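# Place circled square dish on mat matching the other

## Task

Using the reference image named manual, find the square dish marked with a ring. Set it on the mat so it copies the dish already lying there: the same face upward and the same rotation. Do not disturb that existing dish. The moved dish must sit entirely within the mat. Every object other than these two dishes must end up off the mat, and nothing may be left tipped over.

## Robot and tools

Robot: two arms, left_arm and right_arm. Each ends in a five-fingered hand: the right arm has a right hand, the left arm a mirrored left hand. Base positions in the scene frame: left_arm at (-0.006, +0.286, 0) m, turned very slightly; right_arm at (+0.003, -0.356, 0) m. A two-camera stand sits behind the arms.

Frames. Scene frame: origin at table-top height, midway between the nominal bases, +z up, +x out across the table, left_arm on the +y side. Arm names do not match image sides. Each arm's hand poses, targets and offsets use that arm's own base frame. The hand point is 0.15 m out from the wrist face along the fingers and 0.05 m in front of the palm. Its +z runs along straight fingers, +y out of the palm, and +x across the palm away from the thumb on the right hand (toward the thumb on the left hand). Fingertips reach about 0.06-0.07 m past the point along +z and sit about 0.06 m behind it along -y. A wrist bracket on the little-finger side can strike things. Printed poses may be a few cm off; at rest an arm often sags 1-3 cm (sometimes 5) below what was commanded.

Row layout (used by execute_actions and move): exactly 28 numbers, each in [-1, 1], always covering both arms. Order: left_arm dx, dy, dz, rx, ry, rz; then the left hand's little, ring, middle, index, thumb_bend, thumb_turn, force_limit, speed; then right_arm dx, dy, dz, rx, ry, rz; then the right hand's same eight. The six pose numbers are an offset, not a pose: they count from that arm's Hand target as it stood when the action or move began, along the arm's base axes, rotating about the Hand target position. Scale: 1.0 = 0.6 m of translation or 180 degrees; rx, ry, rz form one rotation vector. Every row counts from that same start, so sending the same offset twice moves twice as far. All six zeros re-request the current Hand target. Rotation commands get clipped to 40 degrees from the measured orientation each step.

Hand numbers are targets, not offsets: fingers and thumb_bend +1 open/straight, -1 curled; thumb_turn +1 beside the palm, -1 opposite the fingers. force_limit maps -1..+1 to about 0..10 N (15 N for thumb motors). speed rises to full at +0.48; below -0.94 gives a gentle close. There is no 'no change' value: to keep a hand as it is, resend its last eight commanded numbers (or, if none were ever sent this scene, its hand_measured six plus hand_force_limit and hand_speed). With the thumb turned in, the hand grips objects about 0.035-0.065 m thick, handles down to 0.025 m.

Tools.
execute_actions(actions, cameras): actions is a list of actions; each action is up to 15 rows, one per 1/30 s step, the last row held to fill 15 steps. An empty list returns all camera images. cameras picks names: cam_high, cam_low, cam_left_wrist, cam_right_wrist, or ["all"].
move(target, speed, blend, blocking, cameras): target is one 28-number row or up to 15 rows; every row's offsets count from the Hand targets at the move's start. speed in m/s (0.002 to 4.3, default 0.25), one value or one per row; turning rate is capped at twice it in rad/s. blend in m rounds corners between rows (0 = full stop at each). blocking=false returns after about 0.5 s while motion continues. Paths are straight, ignore obstacles and the other arm, and stop after 10 s. Keep paths away from an arm's own base.
wait(seconds 0-10, cameras): lets time pass with arms holding.
stop(cameras): brakes a running move.
zoom_image(camera, region [x0,y0,x1,y1] pixels, max 504x504): closer look at the newest image.
show_instructions(): shows the reference images again.
finished_scene(scene): ends the current scene; irreversible.

Results: end_effector_position (m) and end_effector_quat_wxyz in each base frame; Hand target (the base for next offsets); joint positions, velocities, torques; hand_measured, hand_stopped_by (moving, target, force, stalled, fault), hand_load_n (positive when pushed open; dropping near 0 means a lost grip), hand_force_limit, hand_speed; motor temperatures, with MOTOR HOT near 85 C. A move adds a 'move:' line: done, off_target, moving, held or fault, plus limits (paced = clipped pose, held = steps withheld). done/off_target say nothing about contact.

Avoid: dropping things or releasing moving parts, fast collisions, pressing hard into the table or fixed objects, letting anything fall off the table, the two hands touching or squeezing each other, too much finger load, and long stretched-out holds that overheat motors. A blocked arm keeps pushing; command its target back past the hand point to relieve it. Faster moves hit harder and lag further behind their path.

Each tool is called as a command line: name --argument value for each argument, lists and objects as JSON in quotes; but a table of rows of numbers goes row by row, as --pt "numbers of a row", without its own name.

Reference images:

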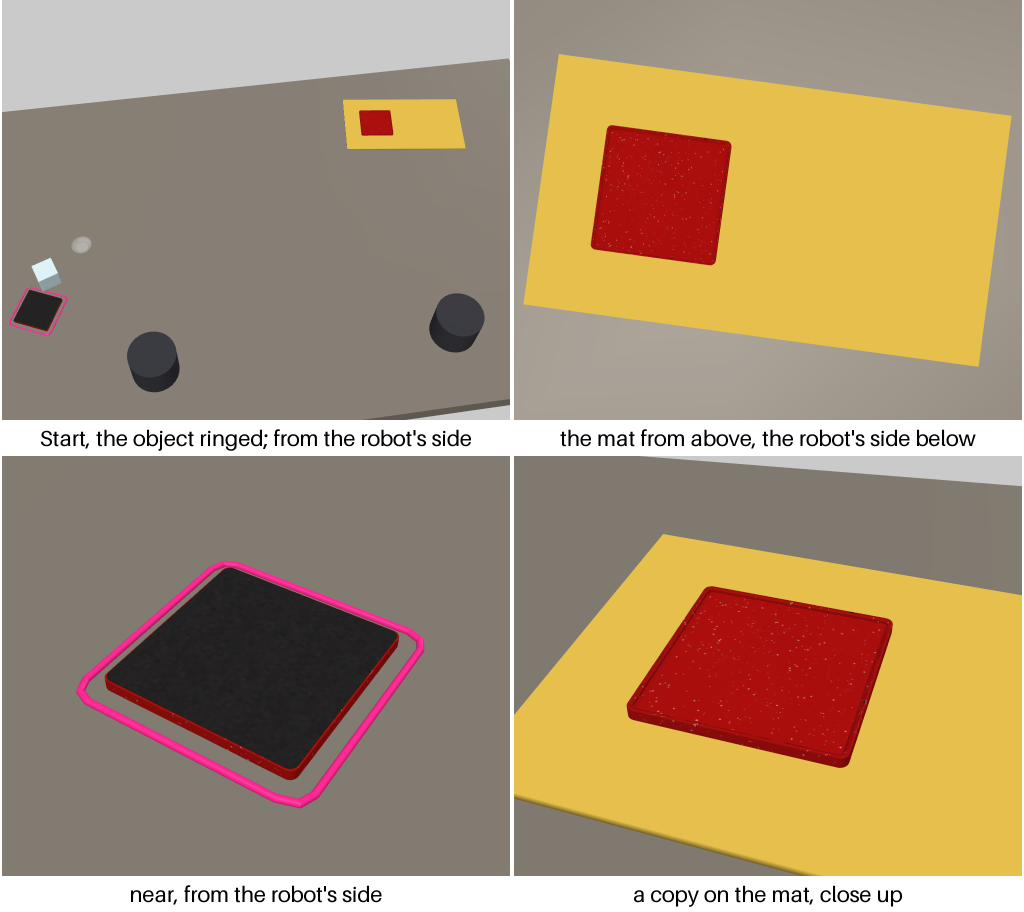

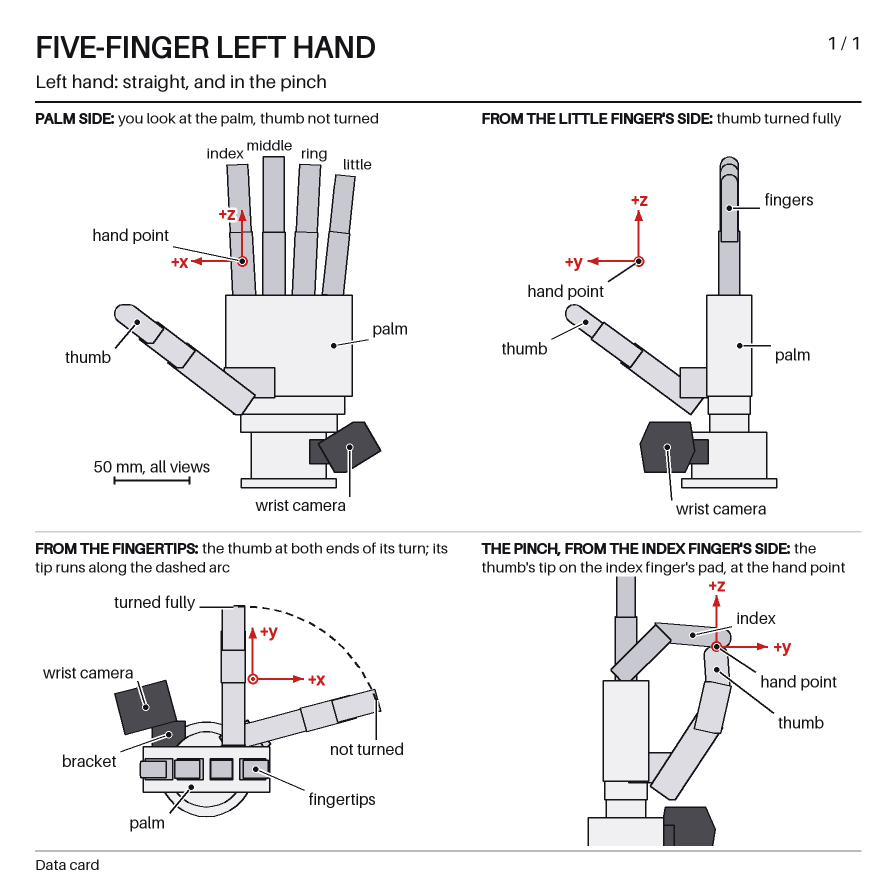

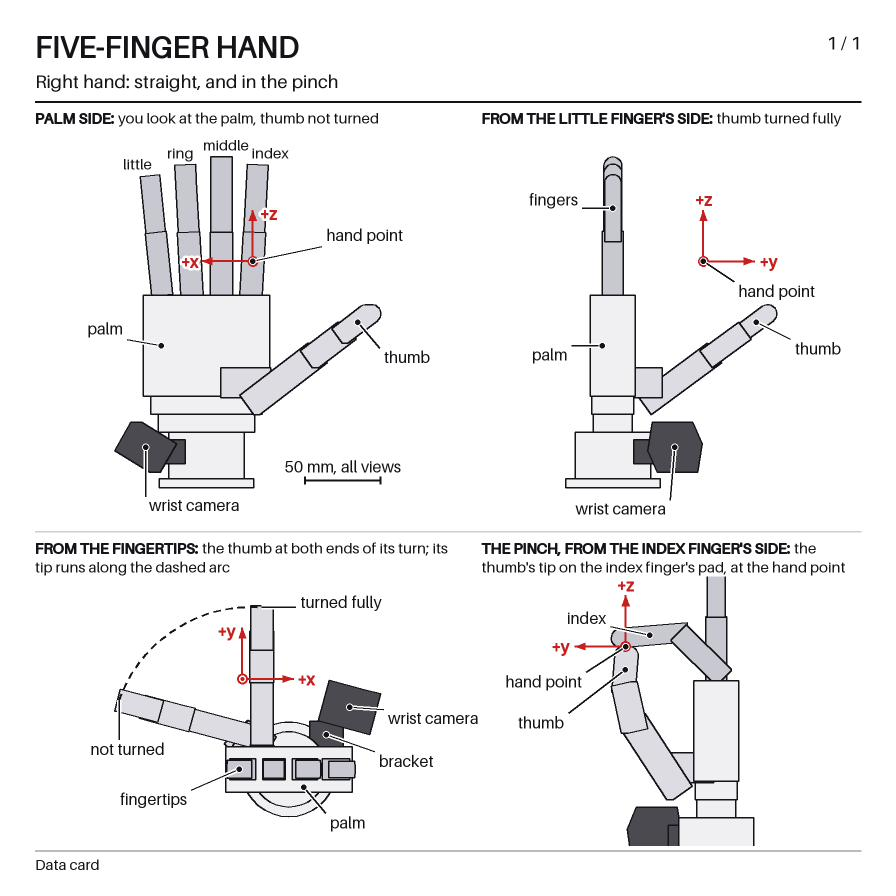

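## Session

execute_actions --actions '[]'

Scene clock: 0.00 s.
left_arm: end_effector_position=(+0.3263, +0.0805, +0.1276) hand_measured=(+1.000, +1.000, +1.000, +1.000, +1.000, +1.000) hand_load_n=(+0.0, +0.0, +0.0, -0.5, +0.0, +0.0) hand_stopped_by=(target, target, target, target, target, target) hand_force_limit=0.00 hand_speed=-0.80 end_effector_quat_wxyz=(-0.080, -0.005, +0.951, -0.299) | right_arm: end_effector_position=(+0.3300, -0.1836, +0.3443) hand_measured=(+1.000, +1.000, +1.000, +1.000, +1.000, +1.000) hand_load_n=(+0.0, +0.0, +0.0, +0.0, +0.0, +0.0) hand_stopped_by=(target, target, target, target, target, target) hand_force_limit=0.00 hand_speed=-0.80 end_effector_quat_wxyz=(+0.259, +0.320, +0.806, -0.425)
Joint positions: left_arm=[0.347 1.551 1.209 -1.62 0.505 2.011] | right_arm=[-0.146 0.863 1.008 -1.229 0.964 1.924]
Joint velocities: within noise
Joint torques (N m): no reading
Motor temperatures (°C): left_arm=[26 28 27 23 24 25] | right_arm=[26 26 25 22 25 26]
Heat: left arm: hottest shoulder 28 °C; right arm: hottest waist 26 °C.
Hand target: left_arm +0.3344, +0.0822, +0.1385; -0.066, -0.003, +0.953, -0.296 | right_arm +0.3333, -0.1848, +0.3656; +0.279, +0.331, +0.796, -0.422

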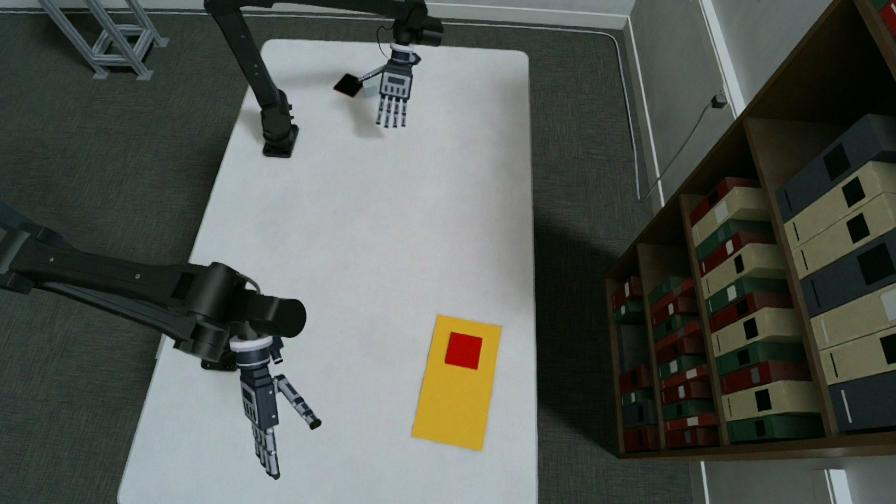

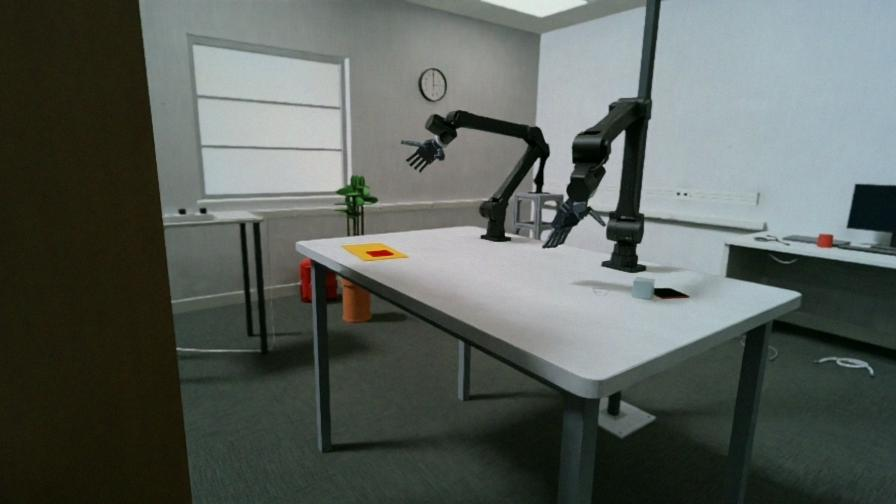

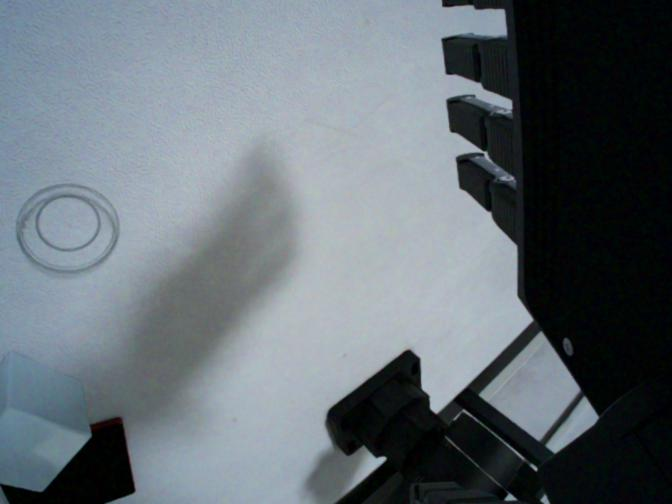

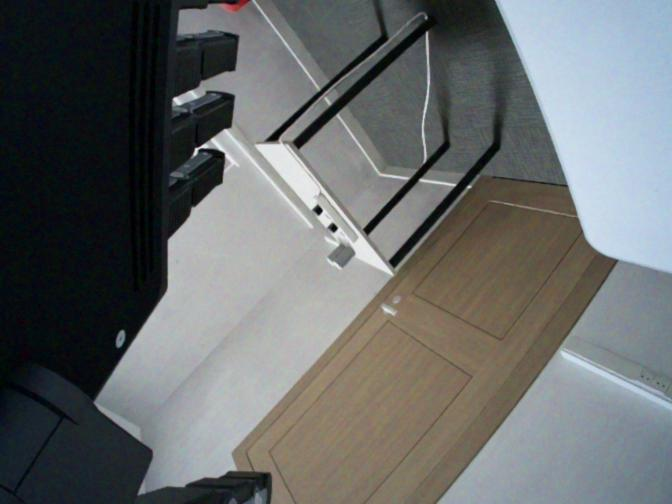

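zoom_image --camera "cam_high" --region '[250, 30, 450, 160]'

zoom_image --camera "cam_high" --region '[390, 300, 530, 460]'

zoom_image --camera "cam_left_wrist" --region '[0, 150, 350, 504]'

Scaled by 2.520 from the camera's 896x504 image, which has a finer 1280x720 frame.

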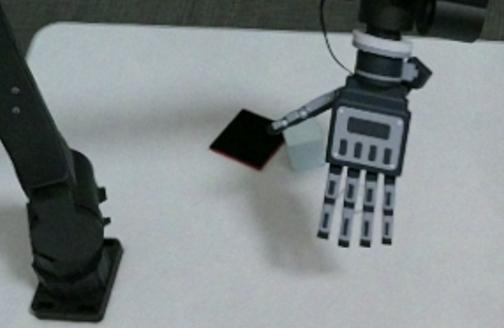

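Scaled by 3.150 from the camera's 896x504 image, which has a finer 1280x720 frame.

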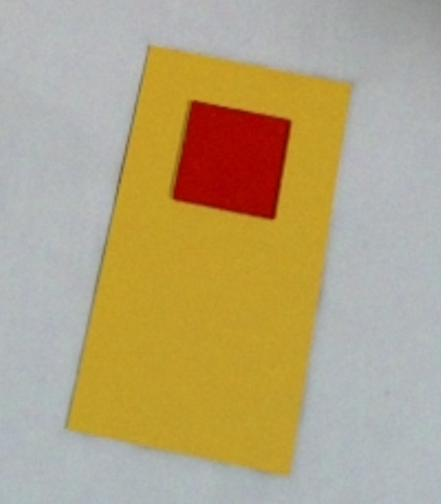

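Scaled by 1.424 from the camera's 672x504 image, which has a finer 960x720 frame.

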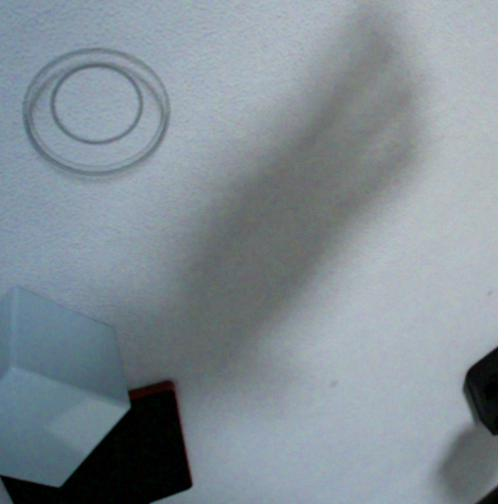

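move --target '[-0.2757,0.263,0.12,0.0243,-0.1446,0.8704,1,1,1,0.55,1,-1,0.2,0.2,0,0,0,0,0,0,1,1,1,1,1,1,0,-0.8]' --speed 0.4 --cameras '["cam_high","cam_left_wrist"]'

Scene clock: 549.07 s.
left_arm: end_effector_position=(+0.1630, +0.2370, +0.2032) hand_measured=(+1.000, +1.000, +1.000, +0.550, +1.000, -1.000) hand_load_n=(+0.0, +0.0, +0.0, +0.0, +0.0, +0.0) hand_stopped_by=(target, target, target, target, target, target) hand_force_limit=0.20 hand_speed=0.20 end_effector_quat_wxyz=(-0.417, +0.884, -0.191, +0.087) | right_arm: end_effector_position=(+0.3300, -0.1836, +0.3443) hand_measured=(+1.000, +1.000, +1.000, +1.000, +1.000, +1.000) hand_load_n=(+0.0, +0.0, +0.0, +0.0, +0.0, +0.0) hand_stopped_by=(target, target, target, target, target, target) hand_force_limit=0.00 hand_speed=-0.80 end_effector_quat_wxyz=(+0.259, +0.320, +0.806, -0.425)
Joint positions: left_arm=[1.027 0.554 0.641 -0.781 -0.096 -0.074] | right_arm=[-0.146 0.863 1.008 -1.229 0.964 1.924]
Joint torques (N m): left_arm=[0.21 -0.56 8.9 2.21 -0.32 -0.19] | right_arm=[0.32 -4.48 11.86 1.25 0.53 0.13]
Motor temperatures (°C): left_arm=[25 29 32 22 24 25] | right_arm=[25 25 40 22 26 26]
Heat: left arm: hottest elbow 32 °C; right arm: hottest elbow 40 °C.
Hand target: left_arm +0.1689, +0.2400, +0.2105; -0.428, +0.879, -0.190, +0.093 | right_arm +0.3333, -0.1848, +0.3656; +0.279, +0.331, +0.796, -0.422
Off the commanded pose: left_arm 0.010 m, 2 deg | right_arm 0.022 m, 3 deg.
move: off_target (right_arm)
Images, in order (width x height): cam_high 896x504, cam_left_wrist 672x504.

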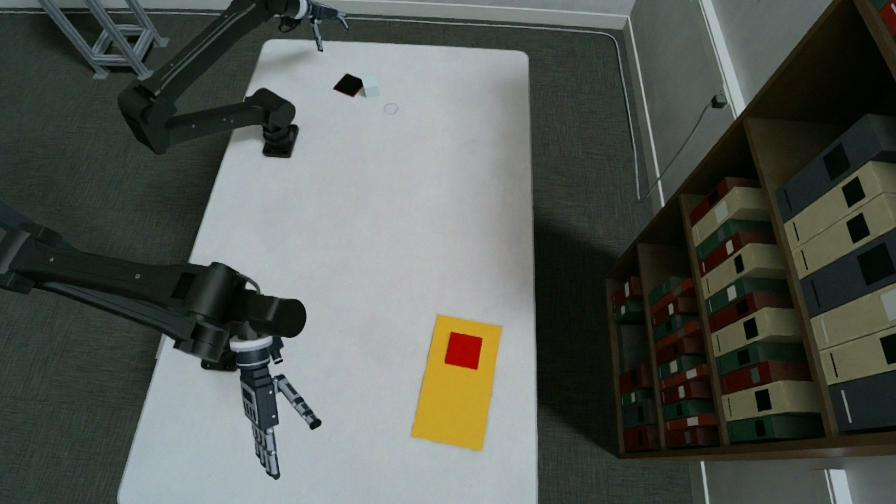

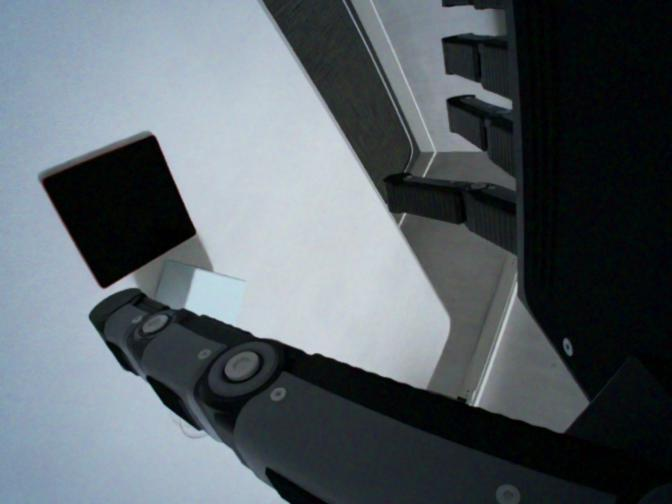

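move --target '[-0.019,-0.0025,-0.2175,0,0,0,1,1,1,0.55,1,-1,0.2,0.2,0,0,0,0,0,0,1,1,1,1,1,1,0,-0.8]' --speed 0.25 --cameras '["cam_high","cam_left_wrist"]'

zoom_image --camera "cam_high" --region '[270, 20, 430, 130]'

Scene clock: 570.77 s.
left_arm: end_effector_position=(+0.1585, +0.2296, +0.0753) hand_measured=(+1.000, +1.000, +1.000, +0.550, +1.000, -1.000) hand_load_n=(-0.5, +0.0, +0.0, +0.0, +0.0, +0.0) hand_stopped_by=(target, target, target, target, target, target) hand_force_limit=0.20 hand_speed=0.20 end_effector_quat_wxyz=(-0.418, +0.883, -0.192, +0.097) | right_arm: end_effector_position=(+0.3300, -0.1836, +0.3443) hand_measured=(+1.000, +1.000, +1.000, +1.000, +1.000, +1.000) hand_load_n=(+0.0, +0.0, +0.5, +0.0, +0.0, -0.5) hand_stopped_by=(target, target, target, target, target, target) hand_force_limit=0.00 hand_speed=-0.80 end_effector_quat_wxyz=(+0.259, +0.320, +0.806, -0.425)
Joint positions: left_arm=[1.05 0.558 0.3 -0.428 -0.061 -0.065] | right_arm=[-0.146 0.863 1.008 -1.229 0.964 1.924]
Joint torques (N m): left_arm=[1.73 0.56 8.61 2.52 -0.11 0.02] | right_arm=[0.38 -4.6 11.89 1.2 0.53 0.13]
Heat: left arm: hottest elbow 32 °C; right arm: hottest elbow 40 °C.
Hand target: left_arm +0.1575, +0.2385, +0.0800; -0.428, +0.879, -0.190, +0.093 | right_arm +0.3333, -0.1848, +0.3656; +0.279, +0.331, +0.796, -0.422
Off the commanded pose: left_arm 0.010 m, 1 deg | right_arm 0.022 m, 3 deg.
move: off_target (right_arm)
Images, in order (width x height): cam_high 896x504, cam_left_wrist 672x504.

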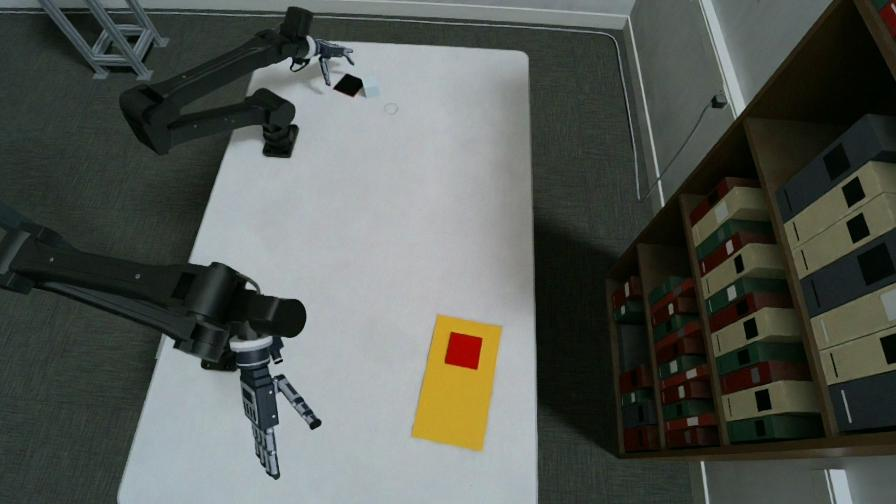

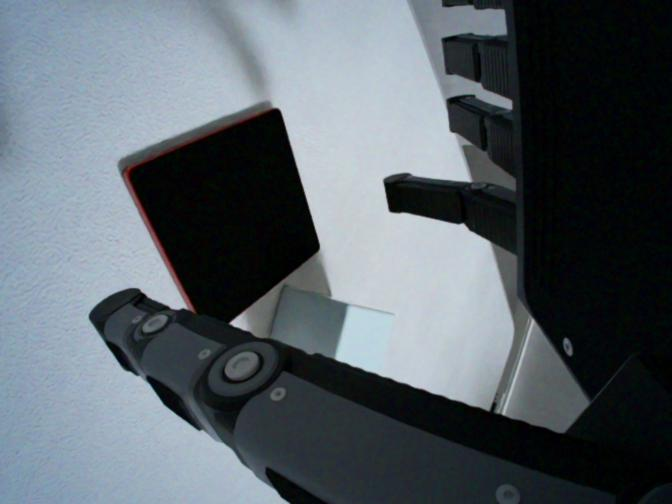

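Scaled by 3.150 from the camera's 896x504 image, which has a finer 1280x720 frame.

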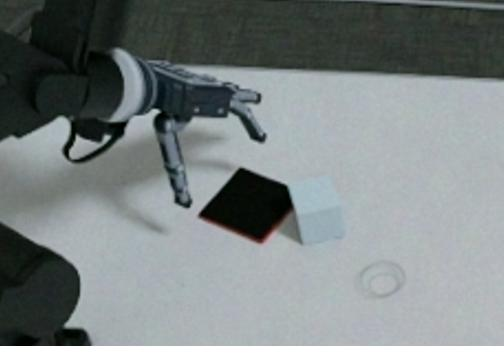

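move --target '[0.005,0.0208,-0.072,0,0,0,1,1,1,0.55,1,-1,0.2,0.2,0,0,0,0,0,0,1,1,1,1,1,1,0,-0.8]' --speed 0.15 --cameras '["cam_high","cam_left_wrist"]'

zoom_image --camera "cam_high" --region '[310, 40, 410, 120]'

Scene clock: 615.67 s.
left_arm: end_effector_position=(+0.1609, +0.2407, +0.0296) hand_measured=(+1.000, +1.000, +1.000, +0.550, +1.000, -1.000) hand_load_n=(+0.0, +0.0, +0.0, +0.0, +0.0, +0.0) hand_stopped_by=(target, target, target, target, target, target) hand_force_limit=0.20 hand_speed=0.20 end_effector_quat_wxyz=(-0.413, +0.885, -0.192, +0.096) | right_arm: end_effector_position=(+0.3300, -0.1836, +0.3443) hand_measured=(+1.000, +1.000, +1.000, +1.000, +1.000, +1.000) hand_load_n=(+0.0, -0.5, +0.0, +0.0, +0.0, +0.0) hand_stopped_by=(target, target, target, target, target, target) hand_force_limit=0.00 hand_speed=-0.80 end_effector_quat_wxyz=(+0.259, +0.320, +0.806, -0.425)
Joint positions: left_arm=[1.07 0.735 0.222 -0.184 -0.046 -0.053] | right_arm=[-0.146 0.863 1.008 -1.229 0.964 1.924]
Joint torques (N m): left_arm=[1.73 -0.5 8.01 2.51 -0.11 0.02] | right_arm=[0.38 -4.37 11.9 1.2 0.53 0.13]
Heat: left arm: hottest elbow 34 °C; right arm: hottest elbow 40 °C.
Hand target: left_arm +0.1605, +0.2510, +0.0368; -0.428, +0.879, -0.190, +0.093 | right_arm +0.3333, -0.1848, +0.3656; +0.279, +0.331, +0.796, -0.422
Off the commanded pose: left_arm 0.013 m, 2 deg | right_arm 0.022 m, 3 deg.
move: off_target (left_arm, right_arm)
Images, in order (width x height): cam_high 896x504, cam_left_wrist 672x504.

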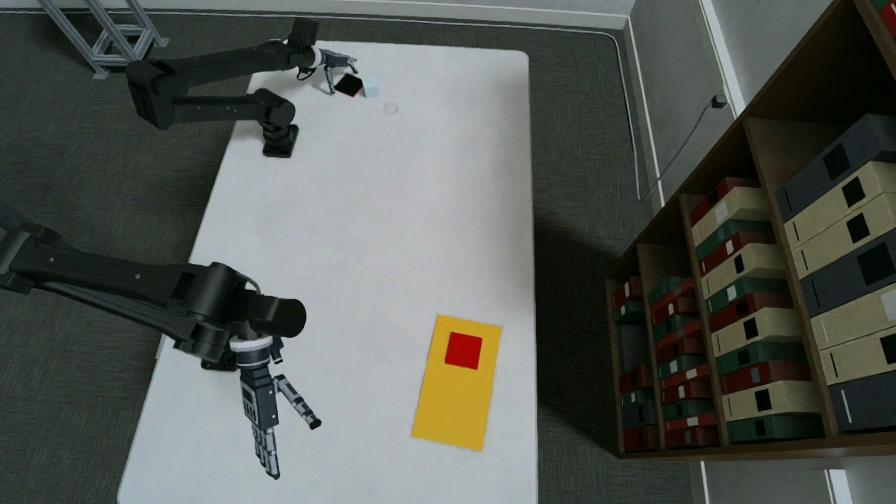

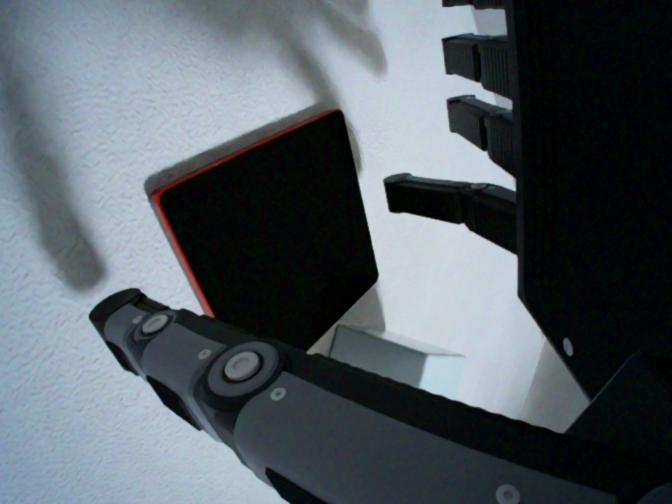

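Scaled by 5.040 from the camera's 896x504 image, which has a finer 1280x720 frame.

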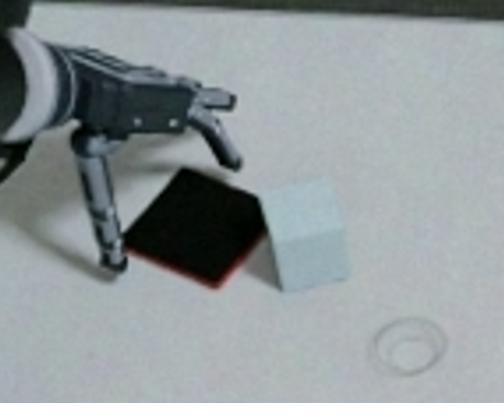

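move --target '[0.0033,0.0065,-0.018,0,0,0.022,1,1,1,0.7,1,-1,0.2,0.2,0,0,0,0,0,0,1,1,1,1,1,1,0,-0.8]' --speed 0.1 --cameras '["cam_high","cam_left_wrist"]'

zoom_image --camera "cam_high" --region '[310, 40, 410, 120]'

Scene clock: 679.43 s.
left_arm: end_effector_position=(+0.1555, +0.2496, +0.0193) hand_measured=(+1.000, +1.000, +1.000, +0.700, +1.000, -1.000) hand_load_n=(+0.0, -0.5, +0.0, +0.0, +0.0, +0.0) hand_stopped_by=(target, target, target, target, target, target) hand_force_limit=0.20 hand_speed=0.20 end_effector_quat_wxyz=(-0.418, +0.891, -0.161, +0.072) | right_arm: end_effector_position=(+0.3300, -0.1836, +0.3443) hand_measured=(+1.000, +1.000, +1.000, +1.000, +1.000, +1.000) hand_load_n=(+0.0, -0.5, -0.5, +0.0, +0.0, -0.5) hand_stopped_by=(target, target, target, target, target, target) hand_force_limit=0.00 hand_speed=-0.80 end_effector_quat_wxyz=(+0.259, +0.320, +0.806, -0.425)
Joint positions: left_arm=[1.054 0.791 0.21 -0.12 -0.129 -0.1] | right_arm=[-0.146 0.863 1.008 -1.229 0.964 1.924]
Joint torques (N m): left_arm=[0.26 -0.79 7.61 2.51 -0.34 -0.19] | right_arm=[0.32 -4.48 11.9 1.22 0.53 0.13]
Heat: left arm: hottest elbow 33 °C; right arm: hottest elbow 41 °C.
Hand target: left_arm +0.1625, +0.2549, +0.0260; -0.431, +0.885, -0.160, +0.078 | right_arm +0.3333, -0.1848, +0.3656; +0.279, +0.331, +0.796, -0.422
Off the commanded pose: left_arm 0.011 m, 2 deg | right_arm 0.022 m, 3 deg.
move: off_target (left_arm, right_arm)
Images, in order (width x height): cam_high 896x504, cam_left_wrist 672x504.

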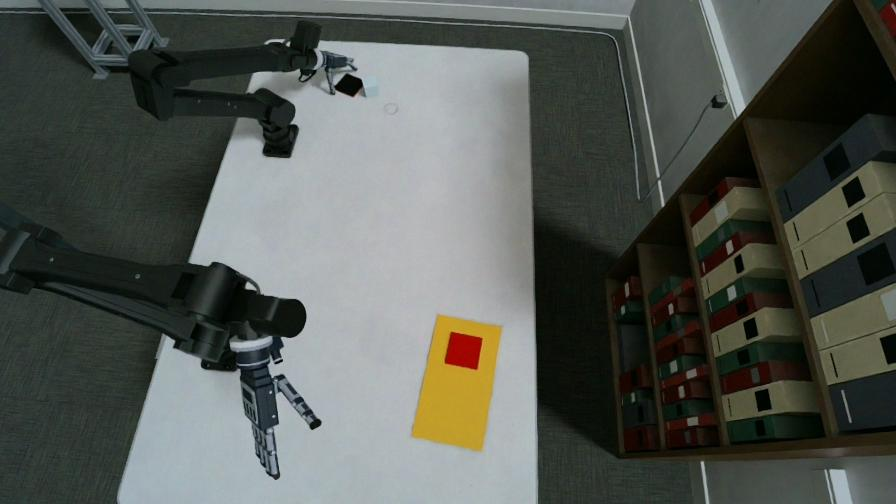

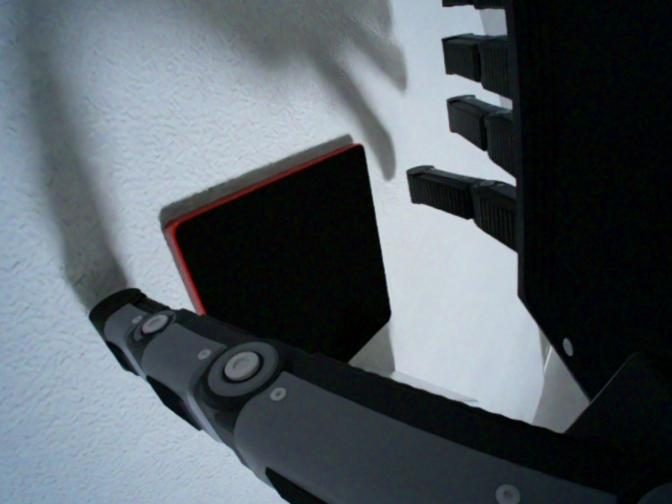

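Scaled by 5.040 from the camera's 896x504 image, which has a finer 1280x720 frame.

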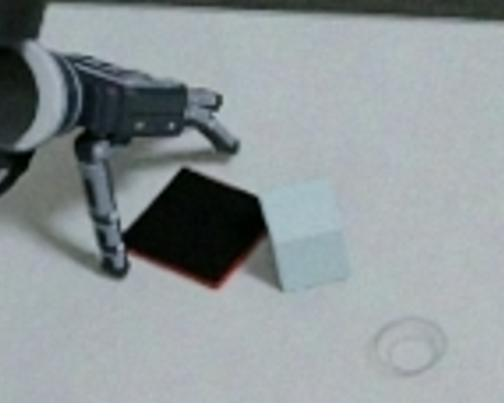

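move --target '[0.0,0.0,-0.002,0,0,0,1,1,1,0.1,1,-1,-0.1,-0.85,0,0,0,0,0,0,1,1,1,1,1,1,0,-0.8]' --speed 0.1 --cameras '["cam_high","cam_left_wrist"]'

zoom_image --camera "cam_high" --region '[310, 40, 410, 120]'

Scene clock: 704.20 s.
left_arm: end_effector_position=(+0.1581, +0.2542, +0.0227) hand_measured=(+1.000, +1.000, +1.000, +0.100, +1.000, -1.000) hand_load_n=(+0.0, +0.0, +0.0, +0.5, +0.0, +0.0) hand_stopped_by=(target, target, target, target, target, target) hand_force_limit=-0.10 hand_speed=-0.85 end_effector_quat_wxyz=(-0.427, +0.887, -0.156, +0.076) | right_arm: end_effector_position=(+0.3300, -0.1836, +0.3443) hand_measured=(+1.000, +1.000, +1.000, +1.000, +1.000, +1.000) hand_load_n=(+0.0, +0.0, +0.0, +0.0, +0.0, +0.0) hand_stopped_by=(target, target, target, target, target, target) hand_force_limit=0.00 hand_speed=-0.80 end_effector_quat_wxyz=(+0.259, +0.320, +0.806, -0.425)
Joint positions: left_arm=[1.054 0.796 0.21 -0.094 -0.13 -0.106] | right_arm=[-0.146 0.863 1.008 -1.229 0.964 1.924]
Joint torques (N m): left_arm=[0.26 -0.79 7.42 1.73 -0.29 -0.12] | right_arm=[0.38 -4.54 11.92 1.21 0.54 0.13]
Heat: left arm: hottest elbow 32 °C; right arm: hottest elbow 41 °C.
Hand target: left_arm +0.1625, +0.2549, +0.0248; -0.431, +0.885, -0.160, +0.078 | right_arm +0.3333, -0.1848, +0.3656; +0.279, +0.331, +0.796, -0.422
Off the commanded pose: left_arm 0.005 m, 1 deg | right_arm 0.022 m, 3 deg.
move: off_target (right_arm)
Images, in order (width x height): cam_high 896x504, cam_left_wrist 672x504.

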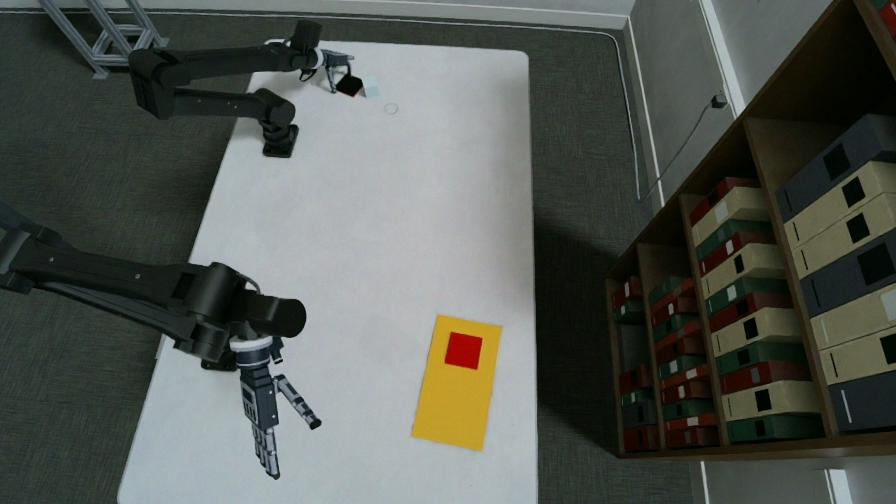

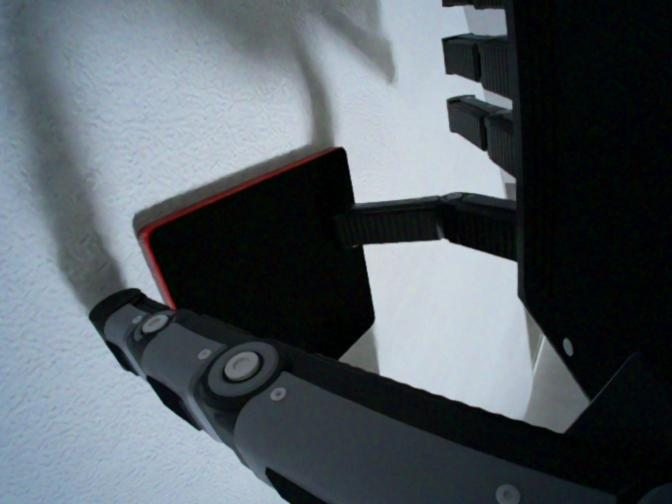

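Scaled by 5.040 from the camera's 896x504 image, which has a finer 1280x720 frame.

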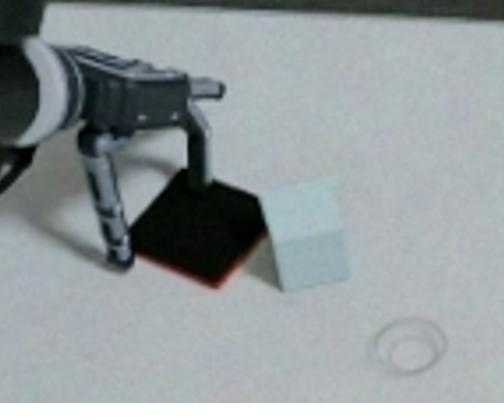

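zoom_image --camera "cam_high" --region '[315, 60, 375, 105]'

zoom_image --camera "cam_left_wrist" --region '[30, 120, 430, 400]'

Scaled by 8.400 from the camera's 896x504 image, which has a finer 1280x720 frame.

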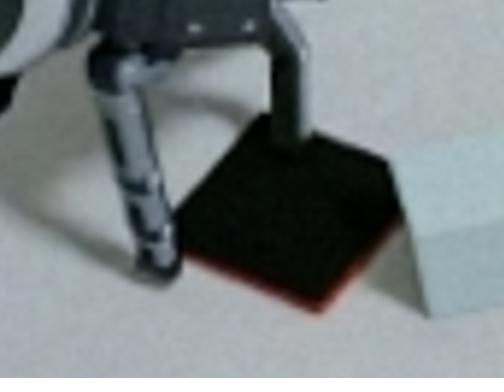

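Scaled by 1.260 from the camera's 672x504 image, which has a finer 960x720 frame.

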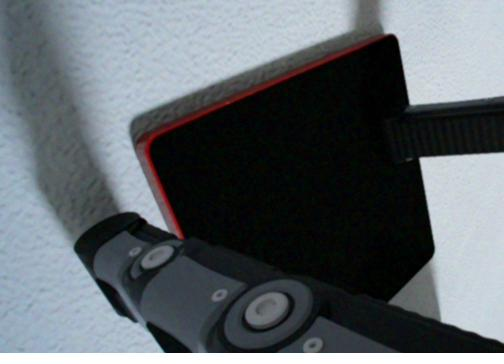

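move --target '[-0.0093,0.0035,-0.0063,-0.0364,0.0136,0.028,1,1,1,0.7,1,-1,0.2,0.2,0,0,0,0,0,0,1,1,1,1,1,1,0,-0.8]' --speed 0.1 --cameras '["cam_left_wrist"]'

zoom_image --camera "cam_left_wrist" --region '[60, 120, 460, 400]'

Scene clock: 770.53 s.
left_arm: end_effector_position=(+0.1525, +0.2496, +0.0139) hand_measured=(+1.000, +1.000, +1.000, +0.700, +1.000, -1.000) hand_load_n=(+0.0, +0.0, +0.0, +0.0, +0.0, +0.0) hand_stopped_by=(target, target, target, target, target, target) hand_force_limit=0.20 hand_speed=0.20 end_effector_quat_wxyz=(-0.381, +0.915, -0.125, +0.053) | right_arm: end_effector_position=(+0.3300, -0.1836, +0.3443) hand_measured=(+1.000, +1.000, +1.000, +1.000, +1.000, +1.000) hand_load_n=(+0.0, +0.0, +0.0, +0.0, +0.0, +0.0) hand_stopped_by=(target, target, target, target, target, target) hand_force_limit=0.00 hand_speed=-0.80 end_effector_quat_wxyz=(+0.259, +0.320, +0.806, -0.425)
Joint positions: left_arm=[1.045 0.854 0.259 -0.203 -0.178 -0.182] | right_arm=[-0.146 0.863 1.008 -1.229 0.964 1.924]
Joint torques (N m): left_arm=[0.5 -0.15 9.69 0.47 -0.48 -0.13] | right_arm=[0.44 -4.42 11.86 1.21 0.53 0.13]
Heat: left arm: hottest elbow 32 °C; right arm: hottest elbow 42 °C.
Hand target: left_arm +0.1569, +0.2570, +0.0210; -0.379, +0.915, -0.125, +0.049 | right_arm +0.3333, -0.1848, +0.3656; +0.279, +0.331, +0.796, -0.422
Off the commanded pose: left_arm 0.011 m, 0 deg | right_arm 0.022 m, 3 deg.
move: off_target (left_arm, right_arm)
Images, in order (width x height): cam_left_wrist 672x504.

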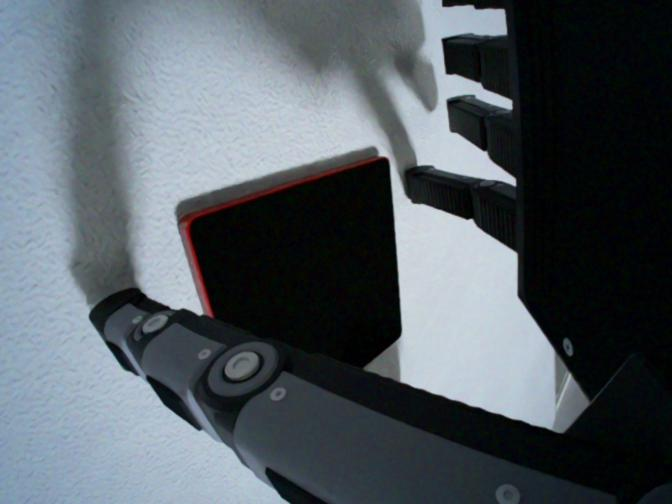

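Scaled by 1.260 from the camera's 672x504 image, which has a finer 960x720 frame.

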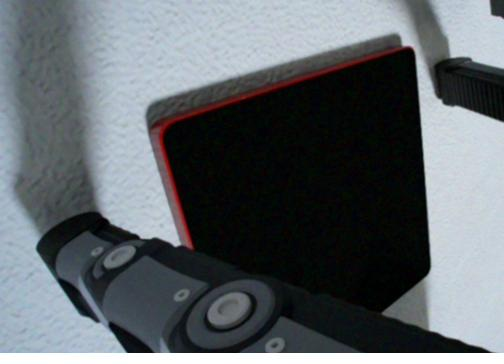

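move --pt "-0.0028 0.0215 0 0 0 0 1 1 1 0.7 1 -1 0.2 0.2 0 0 0 0 0 0 1 1 1 1 1 1 0 -0.8" --pt "-0.0028 0.0215 0 0 0 0 1 1 1 0.1 1 -1 -0.1 -0.85 0 0 0 0 0 0 1 1 1 1 1 1 0 -0.8" --speed 0.1 --cameras '["cam_left_wrist"]'

zoom_image --camera "cam_left_wrist" --region '[60, 120, 460, 400]'

Scene clock: 798.70 s.
left_arm: end_effector_position=(+0.1560, +0.2650, +0.0183) hand_measured=(+1.000, +1.000, +1.000, +0.100, +1.000, -1.000) hand_load_n=(+0.0, +0.0, +0.0, +1.5, +0.0, +0.0) hand_stopped_by=(target, target, target, target, target, target) hand_force_limit=-0.10 hand_speed=-0.85 end_effector_quat_wxyz=(-0.380, +0.916, -0.119, +0.053) | right_arm: end_effector_position=(+0.3300, -0.1836, +0.3443) hand_measured=(+1.000, +1.000, +1.000, +1.000, +1.000, +1.000) hand_load_n=(-0.5, +0.0, +0.0, +0.0, +0.0, +0.0) hand_stopped_by=(target, target, target, target, target, target) hand_force_limit=0.00 hand_speed=-0.80 end_effector_quat_wxyz=(+0.259, +0.320, +0.806, -0.425)
Joint positions: left_arm=[1.067 0.912 0.296 -0.18 -0.167 -0.177] | right_arm=[-0.146 0.863 1.008 -1.229 0.964 1.924]
Joint torques (N m): left_arm=[1.61 -1.14 8.23 0.88 -0.22 0.07] | right_arm=[0.38 -4.48 11.92 1.2 0.53 0.13]
Heat: left arm: hottest elbow 33 °C; right arm: hottest elbow 42 °C.
Hand target: left_arm +0.1553, +0.2699, +0.0210; -0.379, +0.915, -0.125, +0.049 | right_arm +0.3333, -0.1848, +0.3656; +0.279, +0.331, +0.796, -0.422
Off the commanded pose: left_arm 0.006 m, 1 deg | right_arm 0.022 m, 3 deg.
move: off_target (right_arm); target 2's new numbers were sent with left_arm's hand 0.016 m and 1 deg from that target
Images, in order (width x height): cam_left_wrist 672x504.

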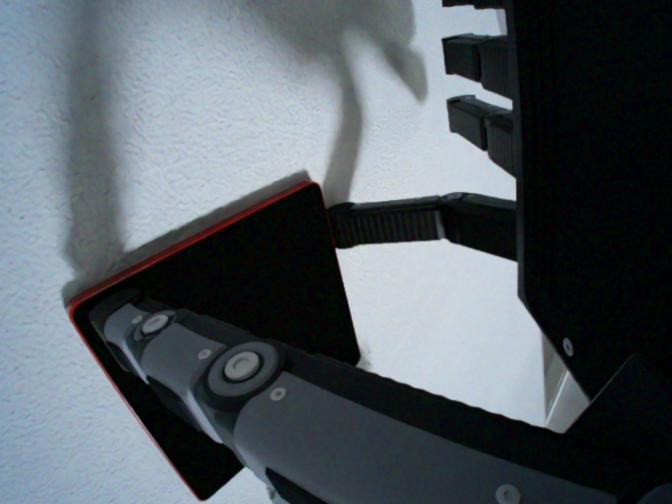

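Scaled by 1.260 from the camera's 672x504 image, which has a finer 960x720 frame.

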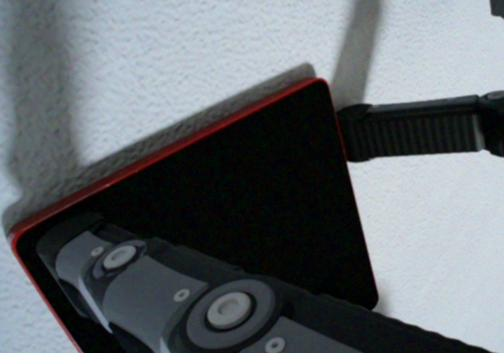

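move --pt "0 0 0.05 0 0 0 1 1 1 0.7 1 -1 0.2 0.2 0 0 0 0 0 0 1 1 1 1 1 1 0 -0.8" --pt "-0.012 -0.06 0.05 0.0241 -0.0067 0.035 1 1 1 0.7 1 -1 0.2 0.2 0 0 0 0 0 0 1 1 1 1 1 1 0 -0.8" --speed 0.15 --cameras '["cam_high","cam_left_wrist"]'

zoom_image --camera "cam_high" --region '[310, 40, 410, 120]'

Scene clock: 826.47 s.
left_arm: end_effector_position=(+0.1439, +0.2334, +0.0462) hand_measured=(+1.000, +1.000, +1.000, +0.700, +1.000, -1.000) hand_load_n=(+0.0, +0.0, +0.0, +0.0, +0.0, +0.0) hand_stopped_by=(target, target, target, target, target, target) hand_force_limit=0.20 hand_speed=0.20 end_effector_quat_wxyz=(-0.414, +0.907, -0.072, +0.030) | right_arm: end_effector_position=(+0.3300, -0.1836, +0.3443) hand_measured=(+1.000, +1.000, +1.000, +1.000, +1.000, +1.000) hand_load_n=(+0.0, +0.0, +0.0, +0.0, +0.0, +0.0) hand_stopped_by=(target, target, target, target, target, target) hand_force_limit=0.00 hand_speed=-0.80 end_effector_quat_wxyz=(+0.259, +0.320, +0.806, -0.425)
Joint positions: left_arm=[0.938 0.626 0.261 -0.41 -0.357 -0.324] | right_arm=[-0.146 0.863 1.008 -1.229 0.964 1.924]
Joint torques (N m): left_arm=[0.21 -0.85 8.47 0.94 -0.51 -0.16] | right_arm=[0.38 -4.42 11.88 1.21 0.54 0.13]
Heat: left arm: hottest elbow 34 °C; right arm: hottest elbow 42 °C.
Hand target: left_arm +0.1481, +0.2339, +0.0510; -0.417, +0.905, -0.073, +0.033 | right_arm +0.3333, -0.1848, +0.3656; +0.279, +0.331, +0.796, -0.422
Off the commanded pose: left_arm 0.006 m, 1 deg | right_arm 0.022 m, 3 deg.
move: off_target (right_arm)
Images, in order (width x height): cam_high 896x504, cam_left_wrist 672x504.

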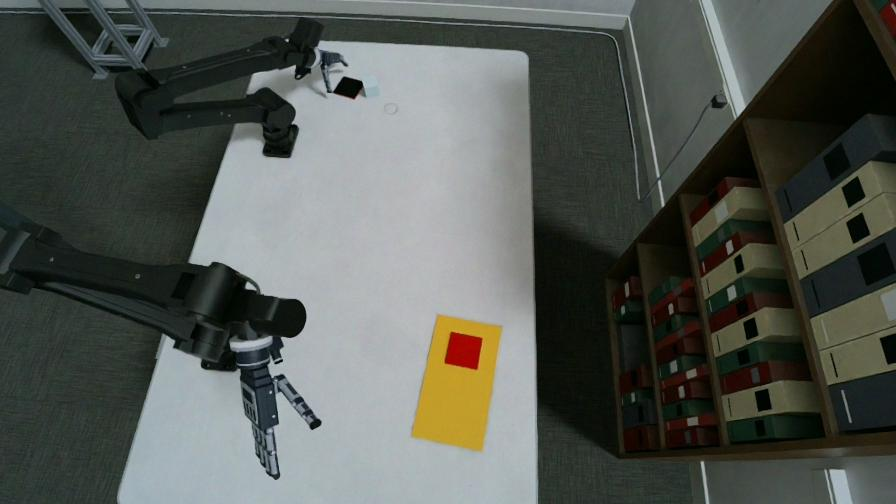

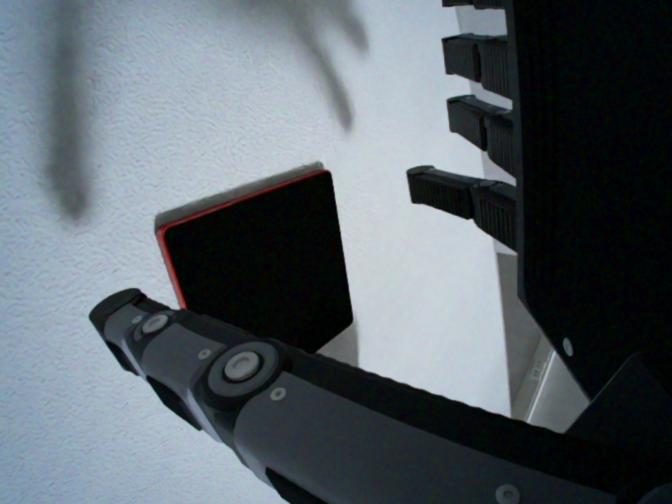

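Scaled by 5.040 from the camera's 896x504 image, which has a finer 1280x720 frame.

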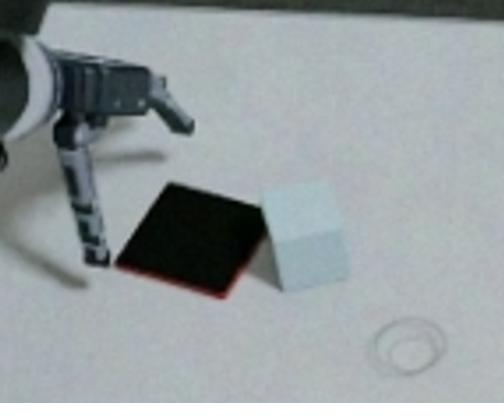

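move --target '[0.003,0.0198,-0.0483,0,0,0,1,1,1,0.7,1,-1,0.2,0.2,0,0,0,0,0,0,1,1,1,1,1,1,0,-0.8]' --speed 0.1 --cameras '["cam_left_wrist"]'

zoom_image --camera "cam_left_wrist" --region '[60, 120, 460, 400]'

Scene clock: 841.47 s.
left_arm: end_effector_position=(+0.1497, +0.2364, +0.0153) hand_measured=(+1.000, +1.000, +1.000, +0.700, +1.000, -1.000) hand_load_n=(+0.0, +0.0, +0.0, +0.0, +0.0, +0.0) hand_stopped_by=(target, target, target, target, target, target) hand_force_limit=0.20 hand_speed=0.20 end_effector_quat_wxyz=(-0.404, +0.911, -0.076, +0.033) | right_arm: end_effector_position=(+0.3300, -0.1836, +0.3443) hand_measured=(+1.000, +1.000, +1.000, +1.000, +1.000, +1.000) hand_load_n=(+0.0, +0.0, +0.0, +0.0, +0.0, -0.5) hand_stopped_by=(target, target, target, target, target, target) hand_force_limit=0.00 hand_speed=-0.80 end_effector_quat_wxyz=(+0.259, +0.320, +0.806, -0.425)
Joint positions: left_arm=[0.939 0.759 0.216 -0.249 -0.34 -0.324] | right_arm=[-0.146 0.863 1.008 -1.229 0.964 1.924]
Joint torques (N m): left_arm=[1.73 -0.38 7.73 2.33 -0.27 0.02] | right_arm=[0.44 -4.48 11.9 1.21 0.53 0.13]
Heat: left arm: hottest elbow 33 °C; right arm: hottest elbow 42 °C.
Hand target: left_arm +0.1499, +0.2458, +0.0220; -0.417, +0.905, -0.073, +0.033 | right_arm +0.3333, -0.1848, +0.3656; +0.279, +0.331, +0.796, -0.422
Off the commanded pose: left_arm 0.012 m, 2 deg | right_arm 0.022 m, 3 deg.
move: off_target (left_arm, right_arm)
Images, in order (width x height): cam_left_wrist 672x504.

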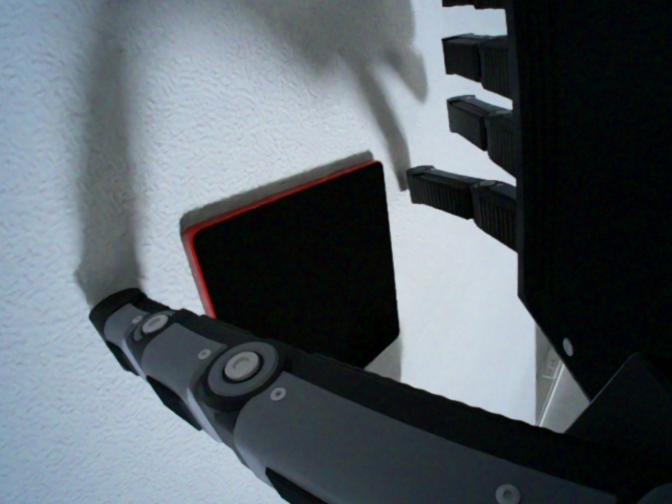

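Scaled by 1.260 from the camera's 672x504 image, which has a finer 960x720 frame.

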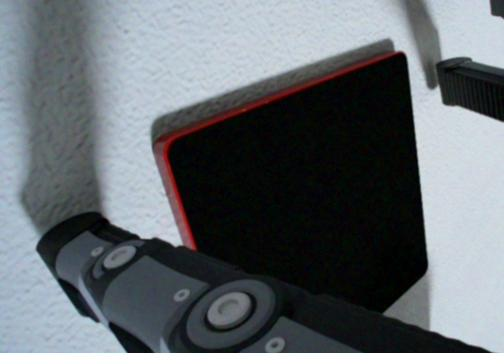

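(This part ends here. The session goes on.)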